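# Turn the control box dial to 6

## Task

Rotate the dial on the control box until it points at 6, and make sure the control box is still upright at the end.

## Robot and tools

Robot: two arms, left_arm and right_arm, each ending in a sixteen-motor hand. The right arm has a right hand and the left arm a mirrored left hand. Base poses in the scene frame: left_arm at (-0.034, +0.269, +0.049) m, quat_wxyz (+1.000, 0, 0, -0.002); right_arm at (-0.001, -0.326, +0.045) m, quat_wxyz (+1.000, 0, 0, +0.025). A camera stand is fixed behind the arms.

Frames. Scene frame: origin at table-top height, halfway between the nominal arm bases, +x out over the table, +z up, left_arm on the +y side (image left/right may not match). Fixed cameras and the table use this frame. Each arm reports its hand pose, velocities, targets and wrist-camera pose in its own base frame, and its offsets run along its own base axes. Rotations turn about the Hand target's position. Reported hand positions can be a few cm off, more at long reach.

Hand point axes (right hand): +z along straight fingers toward the tips, +y out of the palm face, +x across the palm away from the thumb. On the left hand +x points toward the thumb. A rigid mast at the wrist, on the palm side (x +0.05 to +0.10, z -0.16 to -0.11, up to y +0.06; x sign flips on the left hand), can collide. Fingertips carry rubber caps; the rest is hard plastic. The arm sags under load, so you may need to command higher than you want the hand to end up.

execute_actions(actions, cameras). actions is a list of actions. Each action is a table of at most 15 rows, one row per 1/30 s step; a shorter table repeats its last row to fill 15 steps, so one action lasts 0.5 s. Every row is a single flat list of 48 numbers in [-1, 1] covering both arms, always all 48:
1-6 left_arm dx, dy, dz, rx, ry, rz; 7-22 left hand motors; 23 left current_limit; 24 left speed; 25-30 right_arm dx, dy, dz, rx, ry, rz; 31-46 right hand motors; 47 right current_limit; 48 right speed.
Arm numbers are offsets, not poses: they say where the hand point should go relative to the Hand target held when that action began, in that arm's base axes. Each row counts from that same start, not from the preceding row; a new action or call starts from the updated target, so sending the same offset again moves further. Scale: 1.0 = 0.6 m for dx, dy, dz and 180 degrees for the rotation vector rx, ry, rz. Translations longer than 1.0 in total may be shortened along their direction. Each step the commanded orientation is limited to 40 degrees from the measured one. All zeros re-requests the current target; if the hand stays short, send the remaining distance as an offset. Tiny moves may not begin.

Hand motor order (both hands, also in every result list): index_abd, index_mcp, index_pip, index_dip, middle_abd, middle_mcp, middle_pip, middle_dip, ring_abd, ring_mcp, ring_pip, ring_dip, thumb_cmc, thumb_axl, thumb_mcp, thumb_ipl. Each is an absolute goal angle scaled linearly between the hinge's stops (degrees at +1 / at -1; value when straight): _abd +60/-60 (0.00), sideways away from thumb; _mcp +128/-18 (-0.75); _pip +108/-29 (-0.58); _dip +117/-21 (-0.70); thumb_cmc +120/-20 (-0.71), swinging the thumb in front of the palm; thumb_axl +140/-27 (-0.68), twisting the thumb; thumb_mcp +109/-69 (-0.23); thumb_ipl +108/-77 (-0.17). On this left hand, index_pip goals stop at +92.8 degrees; larger goals are treated as that. A zero is a real goal, so to keep a hand unchanged, resend its hand_goal, hand_current_limit and hand_speed.
current_limit: -1 to +1 maps to 0-550 mA (minimum 11 mA), shared by all motors; very low values may not lift a finger and also slow hinges. speed: goals travel at (speed+1)/2 of 8.5 rad/s. Starting values are current_limit +0.4, speed -0.6; last sent values persist. A finger squeezes only when its goal lies past the object's surface.

cameras: names from cam_head_left, cam_head_right, cam_high, cam_low, cam_left_wrist, cam_right_wrist (all 672x504), or ["all"], or []. Default: all images for an empty actions list, none otherwise. An unknown name invalidates the call. An empty actions list also reveals fields other results may omit.

Results: end_effector_position (m) and end_effector_quat_wxyz per arm in its base frame; Hand target (last commanded pose after clipping, the base for next offsets); joint positions, velocities (may say within noise) and torques (positive toward larger joint angle, offset and noisy; numbers 3 and 4 wrap at ±28 N m). Per hand: hand_goal, hand_measured, hand_current_ma (positive pushes toward -1), hand_state (moving, goal, blocked, overload), hand_current_limit, hand_speed. Joint ranges (rad): waist ±2.880, shoulder 0 to 3.142, elbow 0 to 3.019 (straight 2.964), wrist pitch -1.693 to 1.571, wrist yaw ±1.571, wrist roll ±2.094.

zoom_image(camera, region): enlarges [x0, y0, x1, y1] pixels of the most recent image from that camera, at most 504x504.

finished_scene(scene=1): ends the scene irreversibly; the dial must stay at 6 with the box upright after release.

Avoid: anything leaving the table; knocking the box over; slamming or pushing hard on fixed or heavy objects; the two arms or hands touching each other (can end the scene); motors at 495 mA or more for 5 s (shutdown for 10 s); long stretched or straining poses that overheat joints (MOTOR HOT at 85 °C, arm drops at 100 °C). Arm stops lose hand commands.

Each tool is called as name(argument=value, ...), one argument or row to a line, values as JSON.

## Session

execute_actions(
  actions=[],
)

Scene clock: 0.00 s.
left_arm: end_effector_position=(+0.4345, -0.1656, +0.1073) hand_goal=(+0.000, -0.754, -0.576, -0.696, +0.000, -0.754, -0.576, -0.696, +0.000, -0.754, -0.576, -0.696, -0.714, -0.678, -0.226, -0.168) hand_measured=(+0.000, -0.754, -0.576, -0.696, +0.000, -0.754, -0.576, -0.696, +0.000, -0.754, -0.576, -0.696, -0.714, -0.678, -0.226, -0.168) hand_current_ma=(+0, +0, +0, +0, +0, +0, +0, +0, +0, +0, +0, +0, +0, +0, +0, +0) hand_state=(goal, goal, goal, goal, goal, goal, goal, goal, goal, goal, goal, goal, goal, goal, goal, goal) hand_current_limit=0.40 hand_speed=-0.60 end_effector_quat_wxyz=(-0.281, +0.940, +0.172, +0.091) | right_arm: end_effector_position=(+0.6651, +0.2718, +0.1260) hand_goal=(+0.000, -0.754, -0.576, -0.696, +0.000, -0.754, -0.576, -0.696, +0.000, -0.754, -0.576, -0.696, -0.714, -0.678, -0.226, -0.168) hand_measured=(+0.000, -0.754, -0.576, -0.696, +0.000, -0.754, -0.576, -0.696, +0.000, -0.754, -0.576, -0.696, -0.714, -0.678, -0.226, -0.168) hand_current_ma=(+0, +0, +0, +0, +0, +0, +0, +0, +0, +0, +0, +0, +0, +0, +0, +0) hand_state=(goal, goal, goal, goal, goal, goal, goal, goal, goal, goal, goal, goal, goal, goal, goal, goal) hand_current_limit=0.40 hand_speed=-0.60 end_effector_quat_wxyz=(-0.179, +0.899, +0.399, +0.023)
Joint positions: left_arm=[-0.5 1.565 1.159 -1.406 -0.554 0.641] | right_arm=[0.417 2.243 2.263 -1.543 -0.36 1.161]
Joint velocities: within noise
Joint torques (N m): no reading
Heat: left arm: hottest wrist roll 35 °C; right arm: hottest waist 33 °C.
Hand target: left_arm +0.4426, -0.1700, +0.1187; -0.272, +0.941, +0.176, +0.101 | right_arm +0.6717, +0.2748, +0.1436; -0.179, +0.897, +0.402, +0.041

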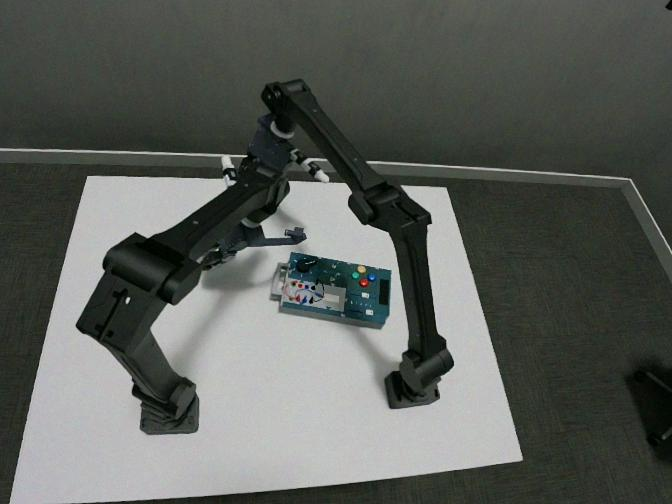

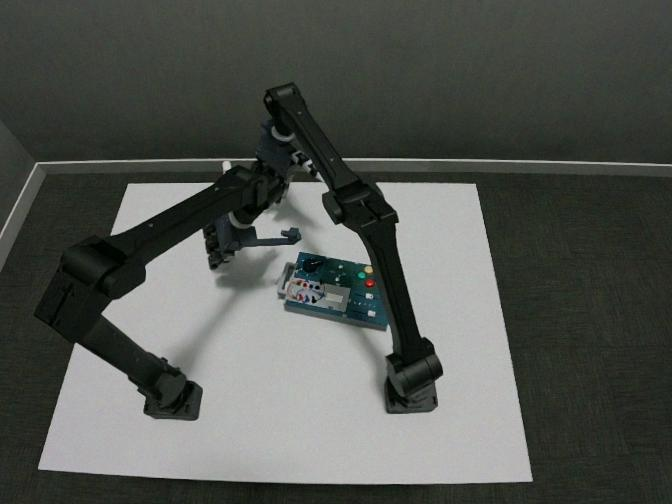

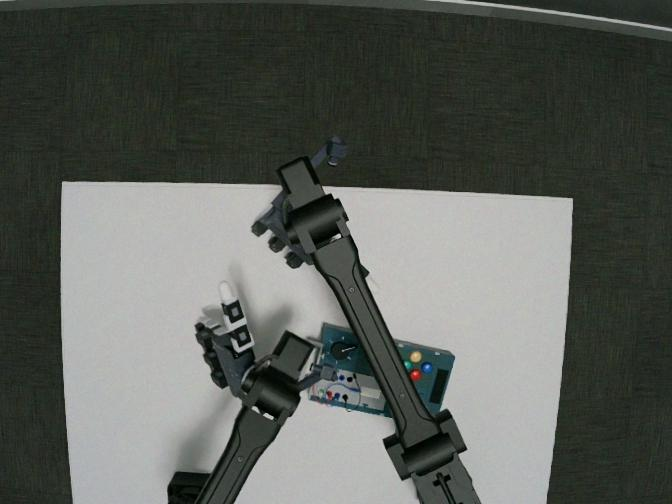

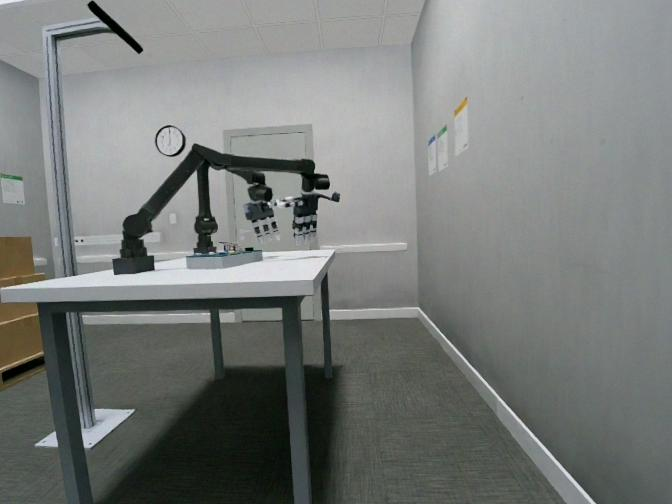

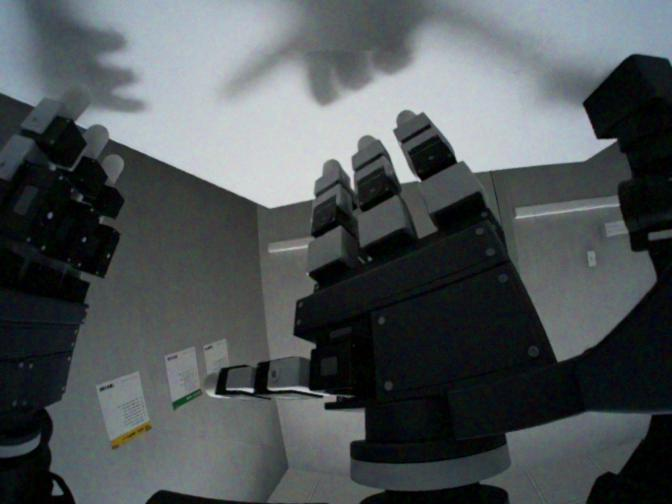

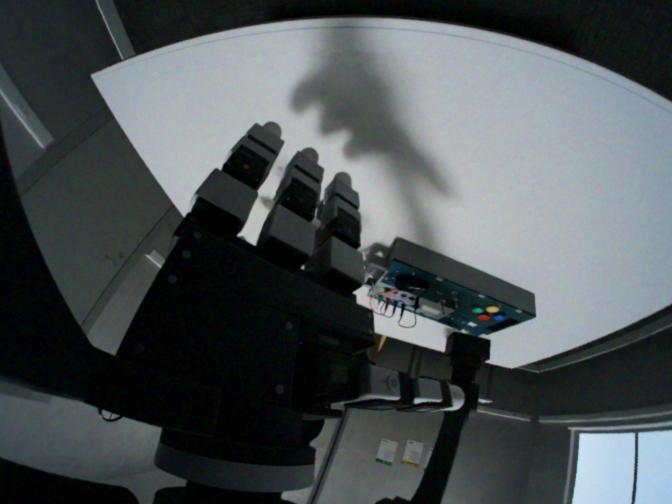

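zoom_image(
  camera="cam_head_left",
  region=[260, 240, 400, 345],
)

zoom_image(
  camera="cam_high",
  region=[290, 310, 470, 445],
)

zoom_image(
  camera="cam_head_right",
  region=[265, 240, 405, 345],
)

zoom_image(
  camera="cam_high",
  region=[315, 325, 375, 370],
)

zoom_image(
  camera="cam_head_left",
  region=[280, 246, 340, 291],
)

zoom_image(
  camera="cam_low",
  region=[170, 170, 350, 290],
)

zoom_image(
  camera="cam_right_wrist",
  region=[350, 230, 550, 370],
)

Scaled by 3.600 from the camera's 672x504 image, which has a finer 960x720 frame.

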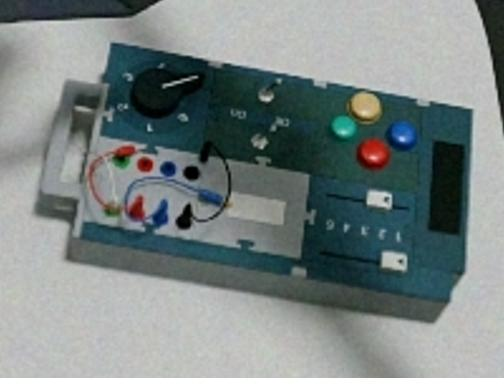

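Scaled by 2.800 from the camera's 672x504 image, which has a finer 960x720 frame.

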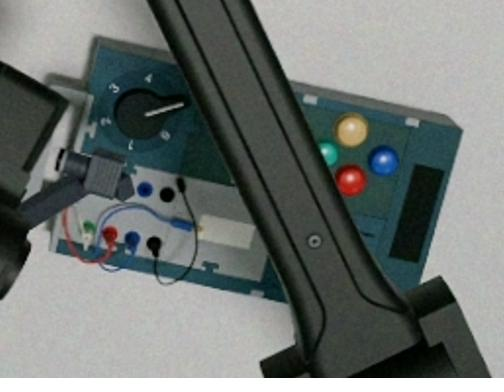

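Scaled by 3.600 from the camera's 672x504 image, which has a finer 960x720 frame.

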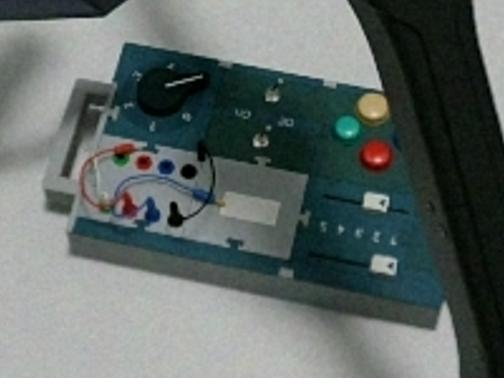

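Scaled by 8.400 from the camera's 672x504 image, which has a finer 960x720 frame.

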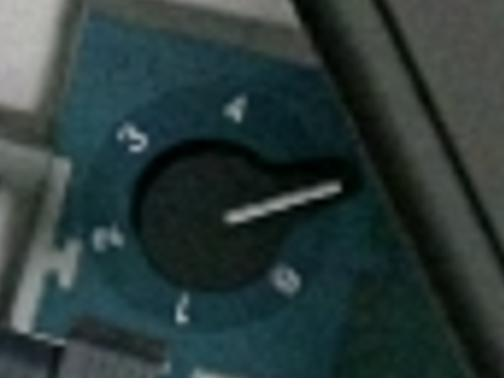

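Scaled by 8.400 from the camera's 672x504 image, which has a finer 960x720 frame.

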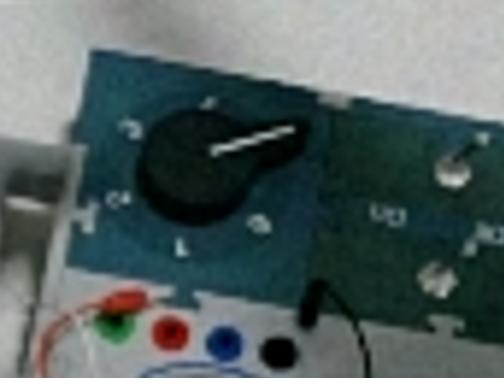

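Scaled by 2.800 from the camera's 672x504 image, which has a finer 960x720 frame.

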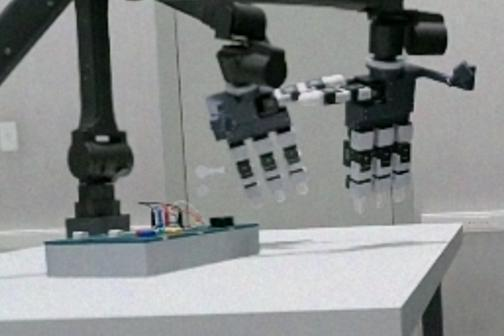

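Scaled by 2.520 from the camera's 672x504 image, which has a finer 960x720 frame.

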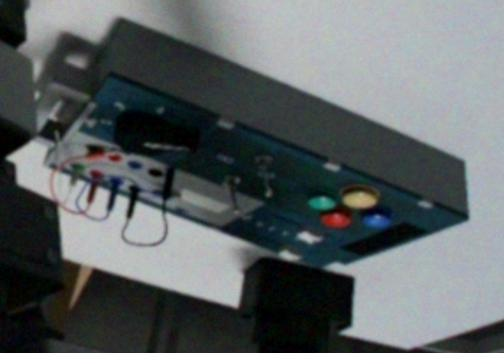

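execute_actions(
  actions=[
    [[0,0,0,0,0,0, 0,-0.754,-0.576,-0.696,0,0.48,0.737,0.17,0,0.48,0.737,0.17,-0.714,-0.678,-0.226,-0.168,0.4,-0.6, 0,-0.13,0.02,0,0,0, 0,-0.754,-0.576,-0.696,0,-0.754,-0.576,-0.696,0,-0.754,-0.576,-0.696,-0.714,-0.678,-0.226,-0.168,0.4,-0.6]],
    [[0,0,0.05,0,0,0, 0,-0.754,-0.576,-0.696,0,0.48,0.737,0.17,0,0.48,0.737,0.17,-0.714,-0.678,-0.226,-0.168,0.4,-0.6, 0,-0.2,0.02,0,0,0, 0,-0.754,-0.576,-0.696,0,-0.754,-0.576,-0.696,0,-0.754,-0.576,-0.696,-0.714,-0.678,-0.226,-0.168,0.4,-0.6]],
    [[0,0,0.13,-0.06,0.02,-0.04, 0,-0.754,-0.576,-0.696,0,0.48,0.737,0.17,0,0.48,0.737,0.17,-0.714,-0.678,-0.226,-0.168,0.4,-0.6, 0,-0.2,0,0,0,0, 0,-0.754,-0.576,-0.696,0,-0.754,-0.576,-0.696,0,-0.754,-0.576,-0.696,-0.714,-0.678,-0.226,-0.168,0.4,-0.6]],
  ],
  cameras=["cam_high","cam_head_left"],
)

Scene clock: 6.50 s.
left_arm: end_effector_position=(+0.4327, -0.1650, +0.2144) hand_goal=(+0.000, -0.754, -0.576, -0.696, +0.000, +0.480, +0.736, +0.170, +0.000, +0.480, +0.736, +0.170, -0.714, -0.678, -0.226, -0.168) hand_measured=(+0.000, -0.748, -0.576, -0.696, +0.000, +0.430, +0.694, +0.164, +0.000, +0.430, +0.694, +0.164, -0.710, -0.678, -0.224, -0.168) hand_current_ma=(+0, +12, -1, +0, +0, -160, -122, -10, +0, -162, -123, -10, +7, +1, +5, +0) hand_state=(goal, goal, goal, goal, goal, blocked, blocked, goal, goal, blocked, blocked, goal, goal, goal, goal, goal) hand_current_limit=0.40 hand_speed=-0.60 end_effector_quat_wxyz=(-0.187, +0.973, +0.121, +0.065) | right_arm: end_effector_position=(+0.6682, -0.0478, +0.1493) hand_goal=(+0.000, -0.754, -0.576, -0.696, +0.000, -0.754, -0.576, -0.696, +0.000, -0.754, -0.576, -0.696, -0.714, -0.678, -0.226, -0.168) hand_measured=(+0.000, -0.750, -0.576, -0.696, +0.000, -0.750, -0.576, -0.696, +0.000, -0.750, -0.576, -0.696, -0.712, -0.678, -0.224, -0.168) hand_current_ma=(+0, +2, +0, +0, +0, +1, +0, +0, +0, +2, +0, +0, +0, +0, +1, +0) hand_state=(goal, goal, goal, goal, goal, goal, goal, goal, goal, goal, goal, goal, goal, goal, goal, goal) hand_current_limit=0.40 hand_speed=-0.60 end_effector_quat_wxyz=(-0.184, +0.901, +0.392, +0.030)
Joint positions: left_arm=[-0.401 1.423 1.314 -1.541 -0.391 0.907] | right_arm=[-0.063 2.084 2.052 -1.659 -0.356 0.666]
Joint torques (N m): left_arm=[-0.15 -9.35 10.66 0.05 -0.22 0.06] | right_arm=[0.32 -21.89 9.58 -0.35 -0.41 -0.12]
Heat: left arm: hottest wrist roll 35 °C; right arm: hottest waist 33 °C.
Hand target: left_arm +0.4426, -0.1700, +0.2267; -0.181, +0.974, +0.117, +0.072 | right_arm +0.6716, -0.0431, +0.1678; -0.179, +0.897, +0.402, +0.041
Off the commanded pose: left_arm 0.016 m, 1 deg | right_arm 0.019 m, 2 deg.
Images, in order (width x height): cam_head_left 672x504, cam_high 672x504.

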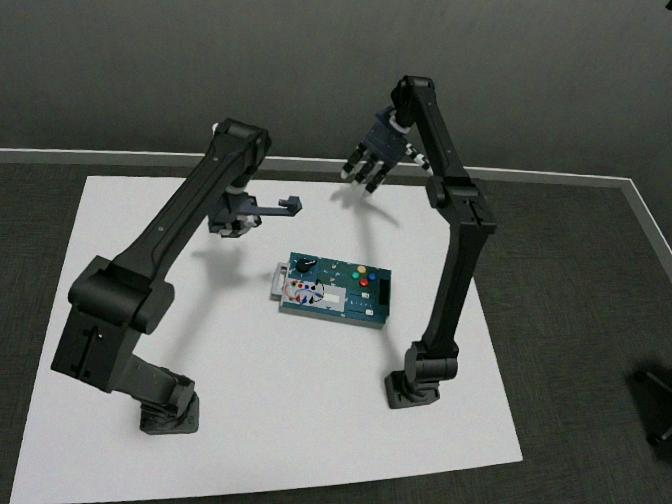

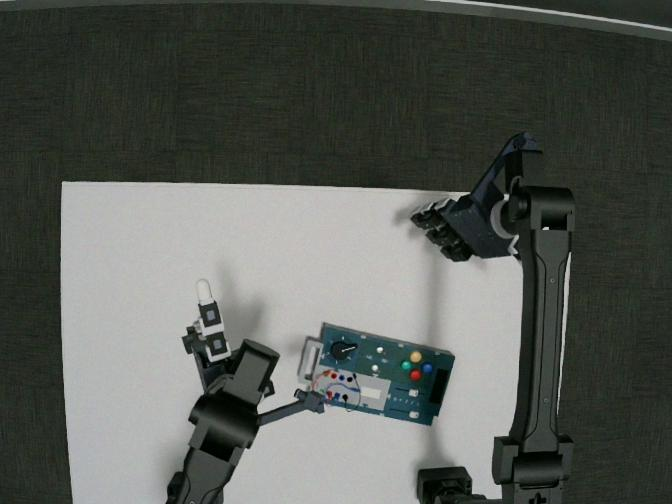

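zoom_image(
  camera="cam_high",
  region=[315, 320, 395, 380],
)

zoom_image(
  camera="cam_head_left",
  region=[275, 245, 345, 297],
)

Scaled by 6.300 from the camera's 672x504 image, which has a finer 960x720 frame.

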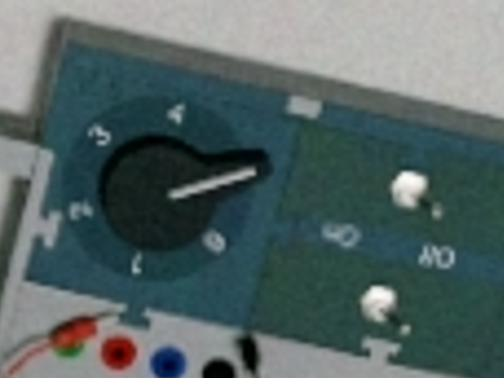

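Scaled by 7.200 from the camera's 672x504 image, which has a finer 960x720 frame.

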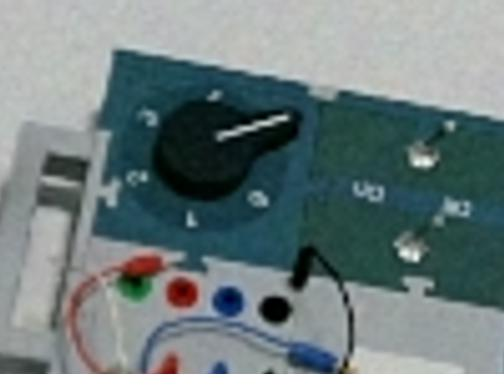

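execute_actions(
  actions=[
    [[-0.008,-0.07,0.01,-0.0387,0.0154,-0.025, 0,-0.754,-0.576,-0.696,0,0.41,0.67,0.16,0,0.41,0.67,0.16,-0.714,-0.678,-0.226,-0.168,0.4,-0.6, 0,0,0,0,0,0, 0,-0.754,-0.576,-0.696,0,-0.754,-0.576,-0.696,0,-0.754,-0.576,-0.696,-0.714,-0.678,-0.226,-0.168,0.4,-0.6],[-0.0155,-0.143,0.015,-0.0387,0.0154,-0.025, 0,-0.754,-0.576,-0.696,0,0.41,0.67,0.16,0,0.41,0.67,0.16,-0.714,-0.678,-0.226,-0.168,0.4,-0.6, 0,0,0,0,0,0, 0,-0.754,-0.576,-0.696,0,-0.754,-0.576,-0.696,0,-0.754,-0.576,-0.696,-0.714,-0.678,-0.226,-0.168,0.4,-0.6]],
    [[-0.0155,-0.143,0.0,-0.0387,0.0154,-0.025, 0,-0.754,-0.576,-0.696,0,0.41,0.67,0.16,0,0.41,0.67,0.16,-0.714,-0.678,-0.226,-0.168,0.4,-0.6, 0,0,0,0,0,0, 0,-0.754,-0.576,-0.696,0,-0.754,-0.576,-0.696,0,-0.754,-0.576,-0.696,-0.714,-0.678,-0.226,-0.168,0.4,-0.6]],
    [[-0.0155,-0.143,0.0,-0.0387,0.0154,-0.025, 0,-0.754,-0.576,-0.696,0,0.41,0.67,0.16,0,0.41,0.67,0.16,-0.714,-0.678,-0.226,-0.168,0.4,-0.6, 0,0,0,0,0,0, 0,-0.754,-0.576,-0.696,0,-0.754,-0.576,-0.696,0,-0.754,-0.576,-0.696,-0.714,-0.678,-0.226,-0.168,0.4,-0.6]],
  ],
  cameras=["all"],
)

Scene clock: 11.27 s.
left_arm: end_effector_position=(+0.3980, -0.4186, +0.2166) hand_goal=(+0.000, -0.754, -0.576, -0.696, +0.000, +0.410, +0.670, +0.160, +0.000, +0.410, +0.670, +0.160, -0.714, -0.678, -0.226, -0.168) hand_measured=(+0.000, -0.752, -0.576, -0.696, +0.000, +0.402, +0.670, +0.162, +0.000, +0.402, +0.670, +0.162, -0.712, -0.678, -0.222, -0.168) hand_current_ma=(+0, +4, -1, +0, +0, -15, +0, +2, +0, -17, +0, +3, +2, +1, +6, +0) hand_state=(goal, goal, goal, goal, goal, goal, goal, goal, goal, goal, goal, goal, goal, goal, goal, goal) hand_current_limit=0.40 hand_speed=-0.60 end_effector_quat_wxyz=(-0.016, +1.000, -0.011, -0.018) | right_arm: end_effector_position=(+0.6683, -0.0478, +0.1493) hand_goal=(+0.000, -0.754, -0.576, -0.696, +0.000, -0.754, -0.576, -0.696, +0.000, -0.754, -0.576, -0.696, -0.714, -0.678, -0.226, -0.168) hand_measured=(+0.000, -0.750, -0.576, -0.696, +0.000, -0.750, -0.576, -0.696, +0.000, -0.750, -0.576, -0.696, -0.712, -0.678, -0.224, -0.168) hand_current_ma=(+0, +2, +0, +0, +0, +1, +0, +0, +0, +2, +0, +0, +0, +0, +1, +0) hand_state=(goal, goal, goal, goal, goal, goal, goal, goal, goal, goal, goal, goal, goal, goal, goal, goal) hand_current_limit=0.40 hand_speed=-0.60 end_effector_quat_wxyz=(-0.184, +0.901, +0.393, +0.030)
Joint positions: left_arm=[-0.723 1.69 1.609 -1.537 -0.001 0.869] | right_arm=[-0.063 2.084 2.052 -1.659 -0.356 0.664]
Joint torques (N m): left_arm=[0.38 -13.98 11.48 0.54 0.12 -0.2] | right_arm=[0.32 -21.77 9.76 -0.43 -0.42 -0.13]
Heat: left arm: hottest wrist roll 35 °C; right arm: hottest waist 33 °C.
Hand target: left_arm +0.4148, -0.4273, +0.2356; +0.000, +1.000, +0.000, +0.000 | right_arm +0.6716, -0.0432, +0.1677; -0.179, +0.897, +0.402, +0.041
Off the commanded pose: left_arm 0.027 m, 3 deg | right_arm 0.019 m, 2 deg.

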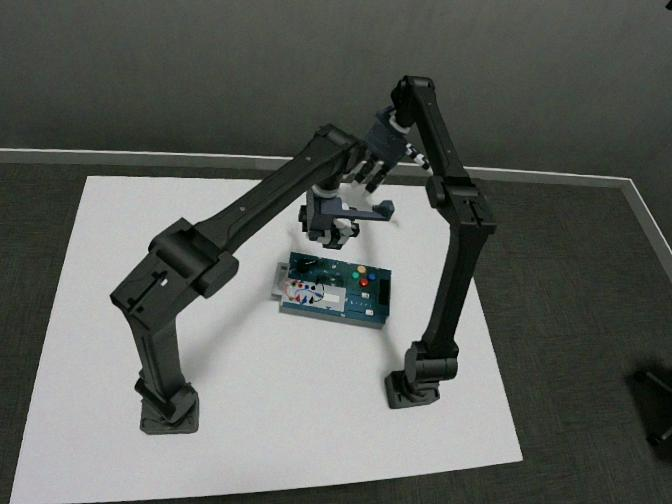

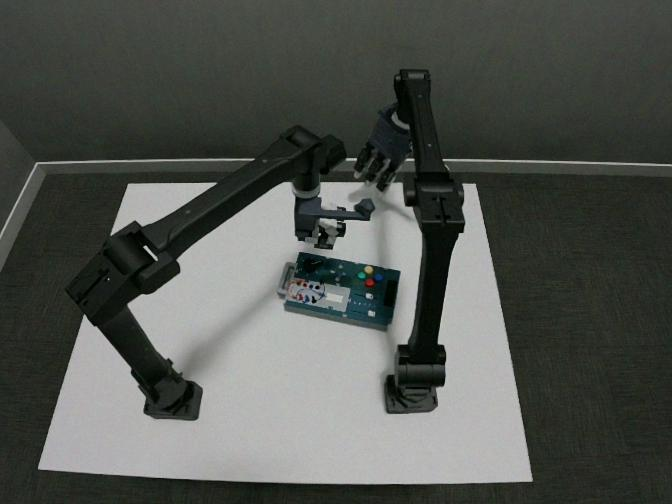

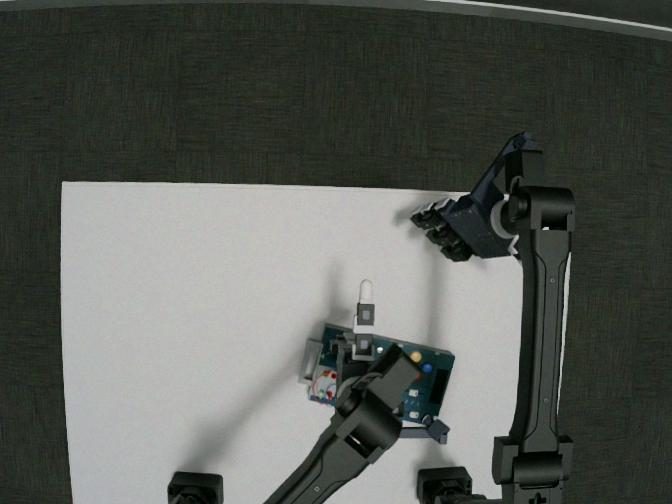

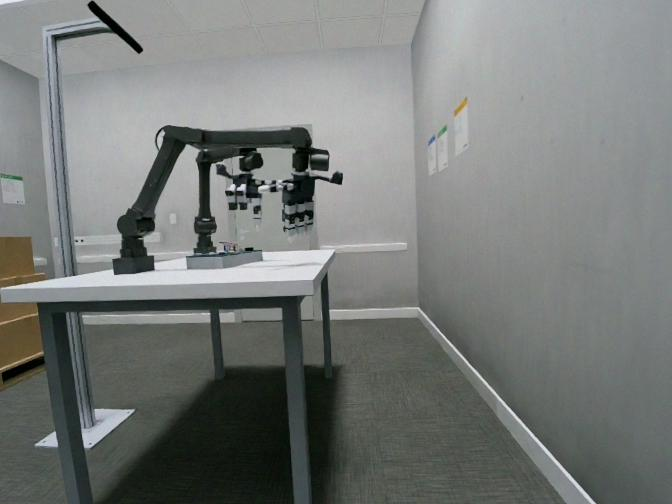

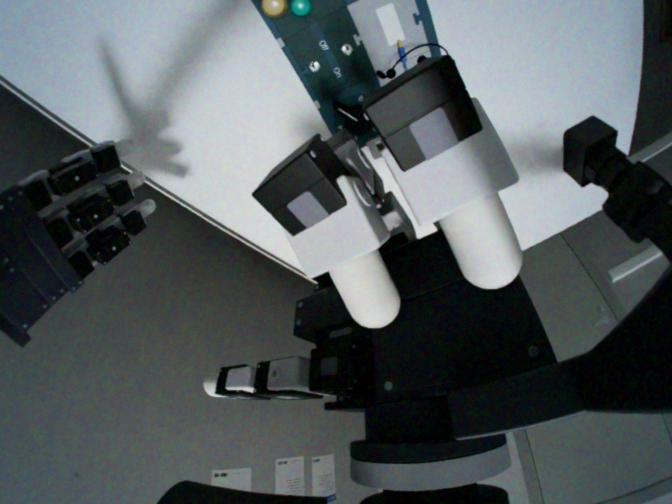

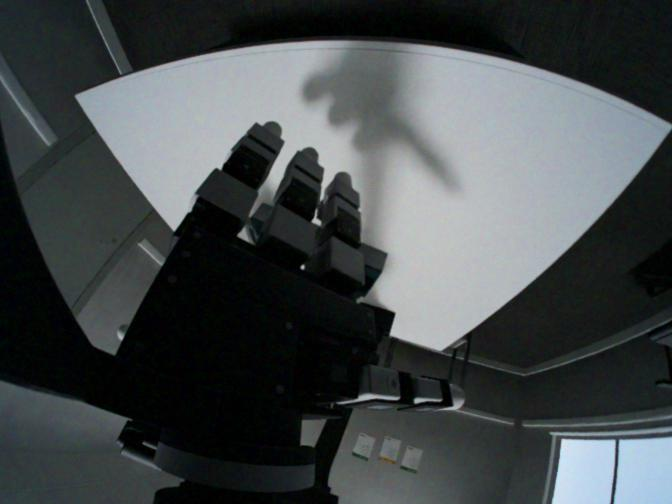

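zoom_image(
  camera="cam_head_left",
  region=[275, 190, 395, 300],
)

zoom_image(
  camera="cam_head_right",
  region=[275, 190, 395, 300],
)

zoom_image(
  camera="cam_high",
  region=[300, 270, 450, 400],
)

zoom_image(
  camera="cam_low",
  region=[180, 170, 300, 275],
)

zoom_image(
  camera="cam_left_wrist",
  region=[240, 0, 480, 180],
)

Scaled by 4.200 from the camera's 672x504 image, which has a finer 960x720 frame.

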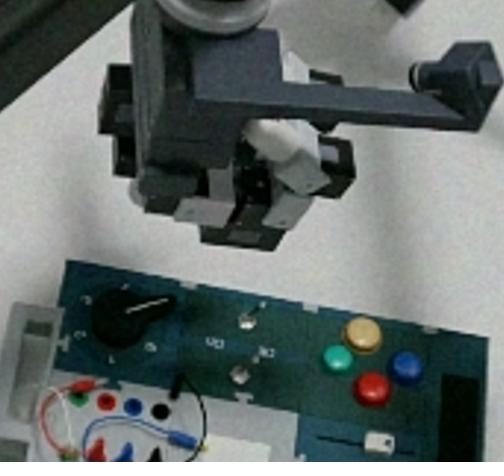

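Scaled by 4.200 from the camera's 672x504 image, which has a finer 960x720 frame.

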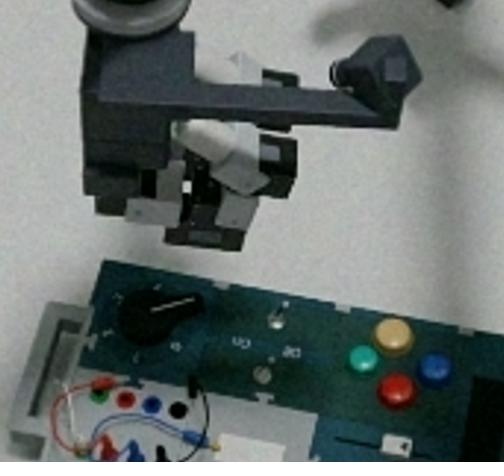

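Scaled by 3.360 from the camera's 672x504 image, which has a finer 960x720 frame.

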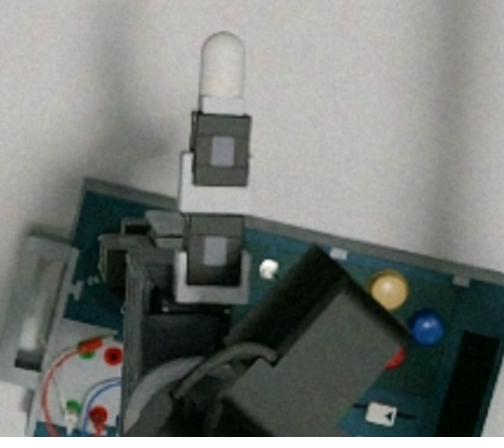

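Scaled by 4.200 from the camera's 672x504 image, which has a finer 960x720 frame.

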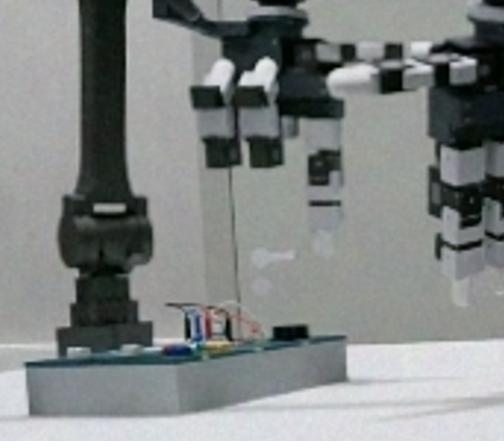

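Scaled by 2.100 from the camera's 672x504 image, which has a finer 960x720 frame.

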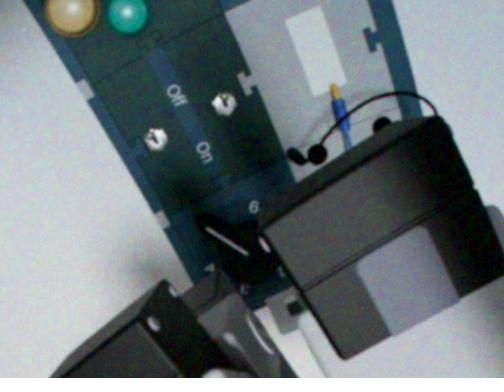

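execute_actions(
  actions=[
    [[0,0,0,0,0,0, 0,-0.754,-0.576,-0.696,0,0.93,0.3,-0.4,0,0.93,0.3,-0.4,-0.714,-0.678,-0.226,-0.168,0.4,-0.5, 0,0,0,0,0,0, 0,-0.754,-0.576,-0.696,0,-0.754,-0.576,-0.696,0,-0.754,-0.576,-0.696,-0.714,-0.678,-0.226,-0.168,0.4,-0.6]],
  ],
  cameras=["cam_left_wrist","cam_head_left","cam_low","cam_high"],
)

Scene clock: 13.77 s.
left_arm: end_effector_position=(+0.3981, -0.4186, +0.2166) hand_goal=(+0.000, -0.754, -0.576, -0.696, +0.000, +0.930, +0.300, -0.400, +0.000, +0.930, +0.300, -0.400, -0.714, -0.678, -0.226, -0.168) hand_measured=(+0.000, -0.752, -0.576, -0.696, +0.000, +0.890, +0.302, -0.394, -0.032, +0.840, +0.296, -0.396, -0.712, -0.678, -0.222, -0.168) hand_current_ma=(+0, +4, -1, +0, +0, -121, +2, +11, -71, -339, -7, +8, +2, +1, +6, +0) hand_state=(goal, goal, goal, goal, goal, blocked, goal, goal, blocked, blocked, goal, goal, goal, goal, goal, goal) hand_current_limit=0.40 hand_speed=-0.50 end_effector_quat_wxyz=(-0.016, +1.000, -0.010, -0.018) | right_arm: end_effector_position=(+0.6683, -0.0478, +0.1493) hand_goal=(+0.000, -0.754, -0.576, -0.696, +0.000, -0.754, -0.576, -0.696, +0.000, -0.754, -0.576, -0.696, -0.714, -0.678, -0.226, -0.168) hand_measured=(+0.000, -0.750, -0.576, -0.696, +0.000, -0.750, -0.576, -0.696, +0.000, -0.750, -0.576, -0.696, -0.712, -0.678, -0.224, -0.168) hand_current_ma=(+0, +2, +0, +0, +0, +1, +0, +0, +0, +2, +0, +0, +0, +0, +1, +0) hand_state=(goal, goal, goal, goal, goal, goal, goal, goal, goal, goal, goal, goal, goal, goal, goal, goal) hand_current_limit=0.40 hand_speed=-0.60 end_effector_quat_wxyz=(-0.184, +0.901, +0.393, +0.030)
Joint positions: left_arm=[-0.723 1.69 1.609 -1.537 -0.001 0.869] | right_arm=[-0.063 2.084 2.052 -1.659 -0.356 0.664]
Joint torques (N m): left_arm=[0.38 -13.92 11.55 0.53 0.12 -0.2] | right_arm=[0.32 -21.77 9.7 -0.44 -0.42 -0.12]
Heat: left arm: hottest wrist roll 35 °C; right arm: hottest waist 33 °C.
Hand target: left_arm +0.4148, -0.4273, +0.2356; +0.000, +1.000, +0.000, +0.000 | right_arm +0.6716, -0.0432, +0.1677; -0.179, +0.897, +0.402, +0.041
Off the commanded pose: left_arm 0.027 m, 3 deg | right_arm 0.019 m, 2 deg.
Images, in order (width x height): cam_head_left 672x504, cam_high 672x504, cam_low 672x504, cam_left_wrist 672x504.

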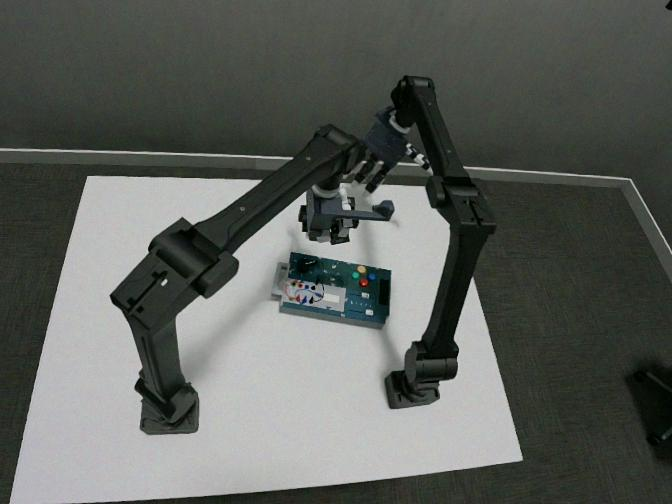

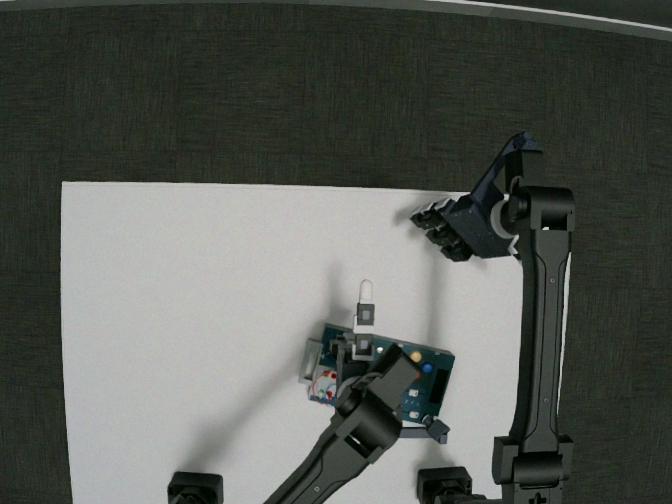

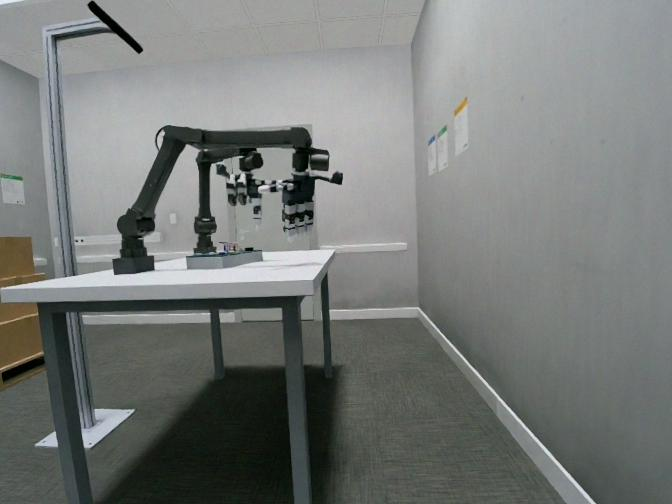

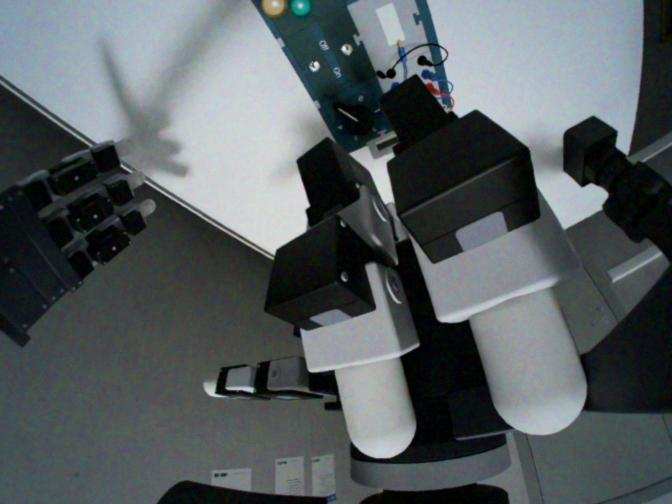

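execute_actions(
  actions=[
    [[0.083,-0.005,0,0,0,0, 0,0.85,0.3,-0.4,0,0.85,0.3,-0.4,0,-0.754,-0.576,-0.696,-0.714,-0.678,-0.226,-0.168,0.4,-0.5, 0,0,0,0,0,0, 0,-0.754,-0.576,-0.696,0,-0.754,-0.576,-0.696,0,-0.754,-0.576,-0.696,-0.714,-0.678,-0.226,-0.168,0.4,-0.6]],
    [[0.083,-0.005,0,0,0,0, 0,0.85,0.3,-0.4,0,0.85,0.3,-0.4,0,-0.754,-0.576,-0.696,-0.714,-0.678,-0.226,-0.168,0.4,-0.5, 0,0,0,0,0,0, 0,-0.754,-0.576,-0.696,0,-0.754,-0.576,-0.696,0,-0.754,-0.576,-0.696,-0.714,-0.678,-0.226,-0.168,0.4,-0.6]],
  ],
  cameras=["cam_left_wrist","cam_head_left","cam_head_right","cam_low","cam_high"],
)

Scene clock: 15.63 s.
left_arm: end_effector_position=(+0.5065, -0.4247, +0.2194) hand_goal=(+0.000, +0.850, +0.300, -0.400, +0.000, +0.850, +0.300, -0.400, +0.000, -0.754, -0.576, -0.696, -0.714, -0.678, -0.226, -0.168) hand_measured=(+0.000, +0.828, +0.296, -0.402, +0.000, +0.844, +0.302, -0.398, -0.002, -0.748, -0.576, -0.694, -0.712, -0.678, -0.222, -0.168) hand_current_ma=(+0, -56, -4, -4, +0, -12, +2, +4, -3, +9, +1, +3, +2, +1, +7, +0) hand_state=(goal, blocked, goal, goal, goal, goal, goal, goal, goal, goal, goal, goal, goal, goal, goal, goal) hand_current_limit=0.40 hand_speed=-0.50 end_effector_quat_wxyz=(-0.010, +1.000, +0.008, -0.013) | right_arm: end_effector_position=(+0.6683, -0.0478, +0.1493) hand_goal=(+0.000, -0.754, -0.576, -0.696, +0.000, -0.754, -0.576, -0.696, +0.000, -0.754, -0.576, -0.696, -0.714, -0.678, -0.226, -0.168) hand_measured=(+0.000, -0.750, -0.576, -0.696, +0.000, -0.750, -0.576, -0.696, +0.000, -0.750, -0.576, -0.696, -0.712, -0.678, -0.224, -0.168) hand_current_ma=(+0, +2, +0, +0, +0, +1, +0, +0, +0, +2, +0, +0, +0, +0, +1, +0) hand_state=(goal, goal, goal, goal, goal, goal, goal, goal, goal, goal, goal, goal, goal, goal, goal, goal) hand_current_limit=0.40 hand_speed=-0.60 end_effector_quat_wxyz=(-0.184, +0.901, +0.393, +0.030)
Joint positions: left_arm=[-0.614 1.923 1.941 -1.62 -0.001 0.941] | right_arm=[-0.063 2.084 2.052 -1.659 -0.356 0.664]
Joint torques (N m): left_arm=[-0.38 -17.49 11.58 0.14 0.13 0.12] | right_arm=[0.32 -21.83 9.74 -0.43 -0.42 -0.12]
Heat: left arm: hottest elbow 35 °C; right arm: hottest waist 33 °C.
Hand target: left_arm +0.5144, -0.4333, +0.2355; +0.000, +1.000, +0.000, +0.000 | right_arm +0.6716, -0.0432, +0.1677; -0.179, +0.897, +0.402, +0.041
Off the commanded pose: left_arm 0.020 m, 2 deg | right_arm 0.019 m, 2 deg.
Images, in order (width x height): cam_head_left 672x504, cam_head_right 672x504, cam_high 672x504, cam_low 672x504, cam_left_wrist 672x504.

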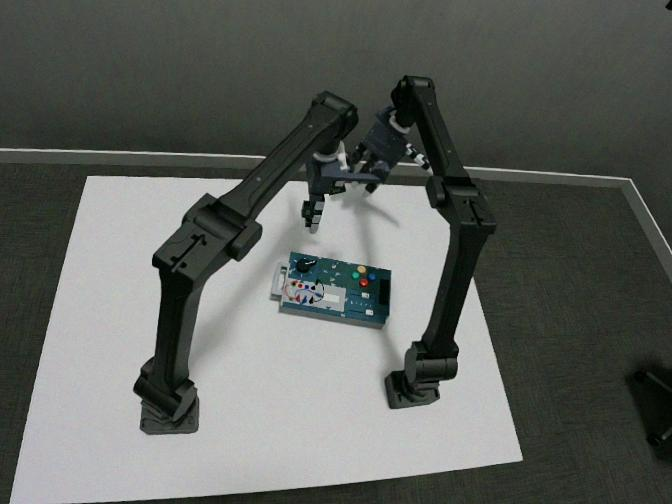

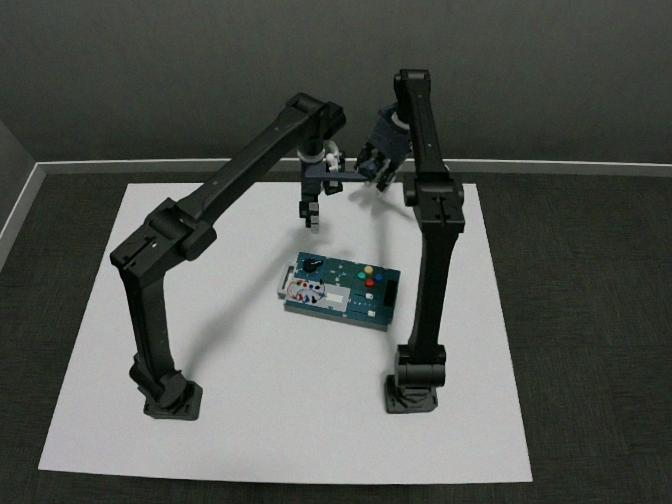

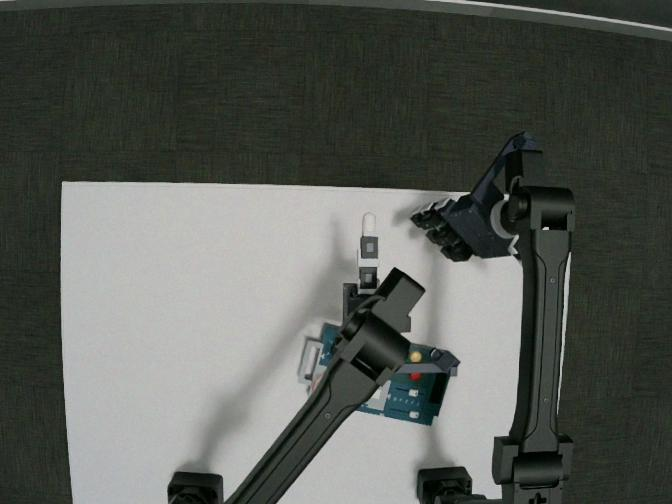

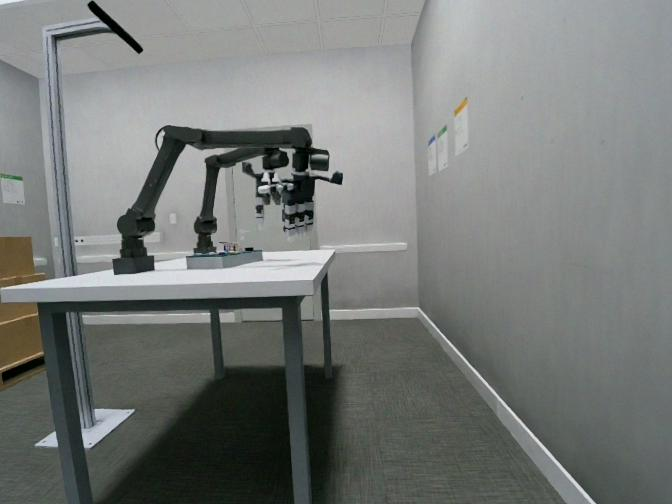

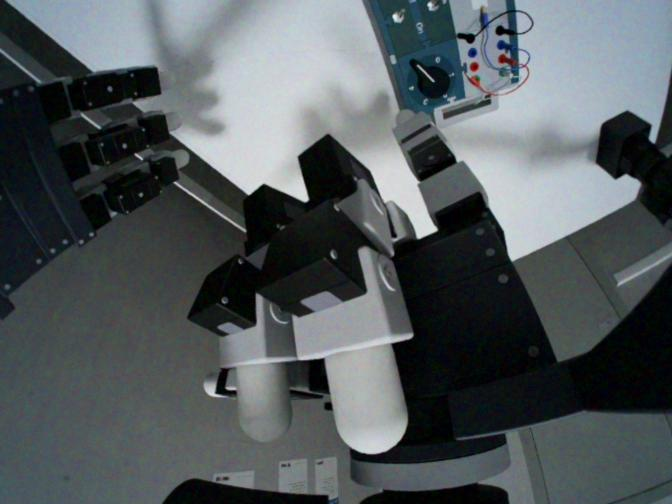

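zoom_image(
  camera="cam_left_wrist",
  region=[360, 20, 560, 170],
)

zoom_image(
  camera="cam_head_left",
  region=[270, 170, 390, 300],
)

zoom_image(
  camera="cam_head_right",
  region=[270, 170, 390, 300],
)

zoom_image(
  camera="cam_low",
  region=[190, 170, 310, 275],
)

Scaled by 2.520 from the camera's 672x504 image, which has a finer 960x720 frame.

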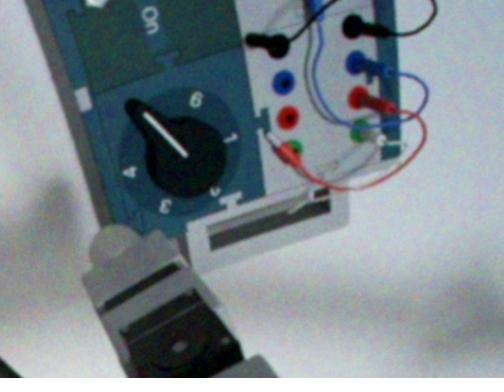

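Scaled by 3.877 from the camera's 672x504 image, which has a finer 960x720 frame.

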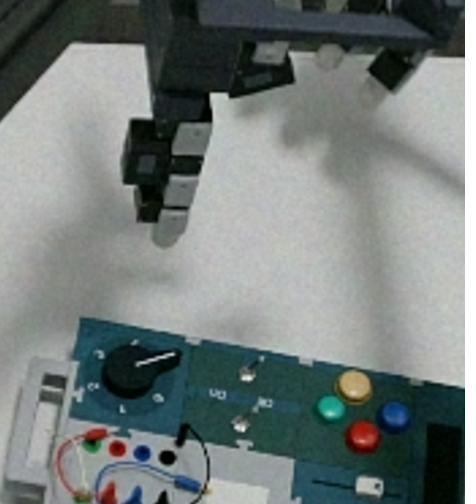

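Scaled by 3.877 from the camera's 672x504 image, which has a finer 960x720 frame.

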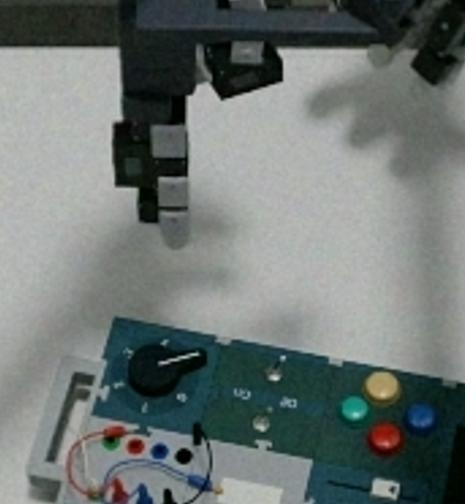

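Scaled by 4.200 from the camera's 672x504 image, which has a finer 960x720 frame.

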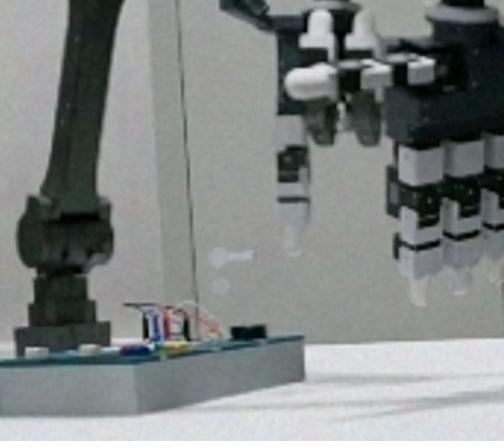

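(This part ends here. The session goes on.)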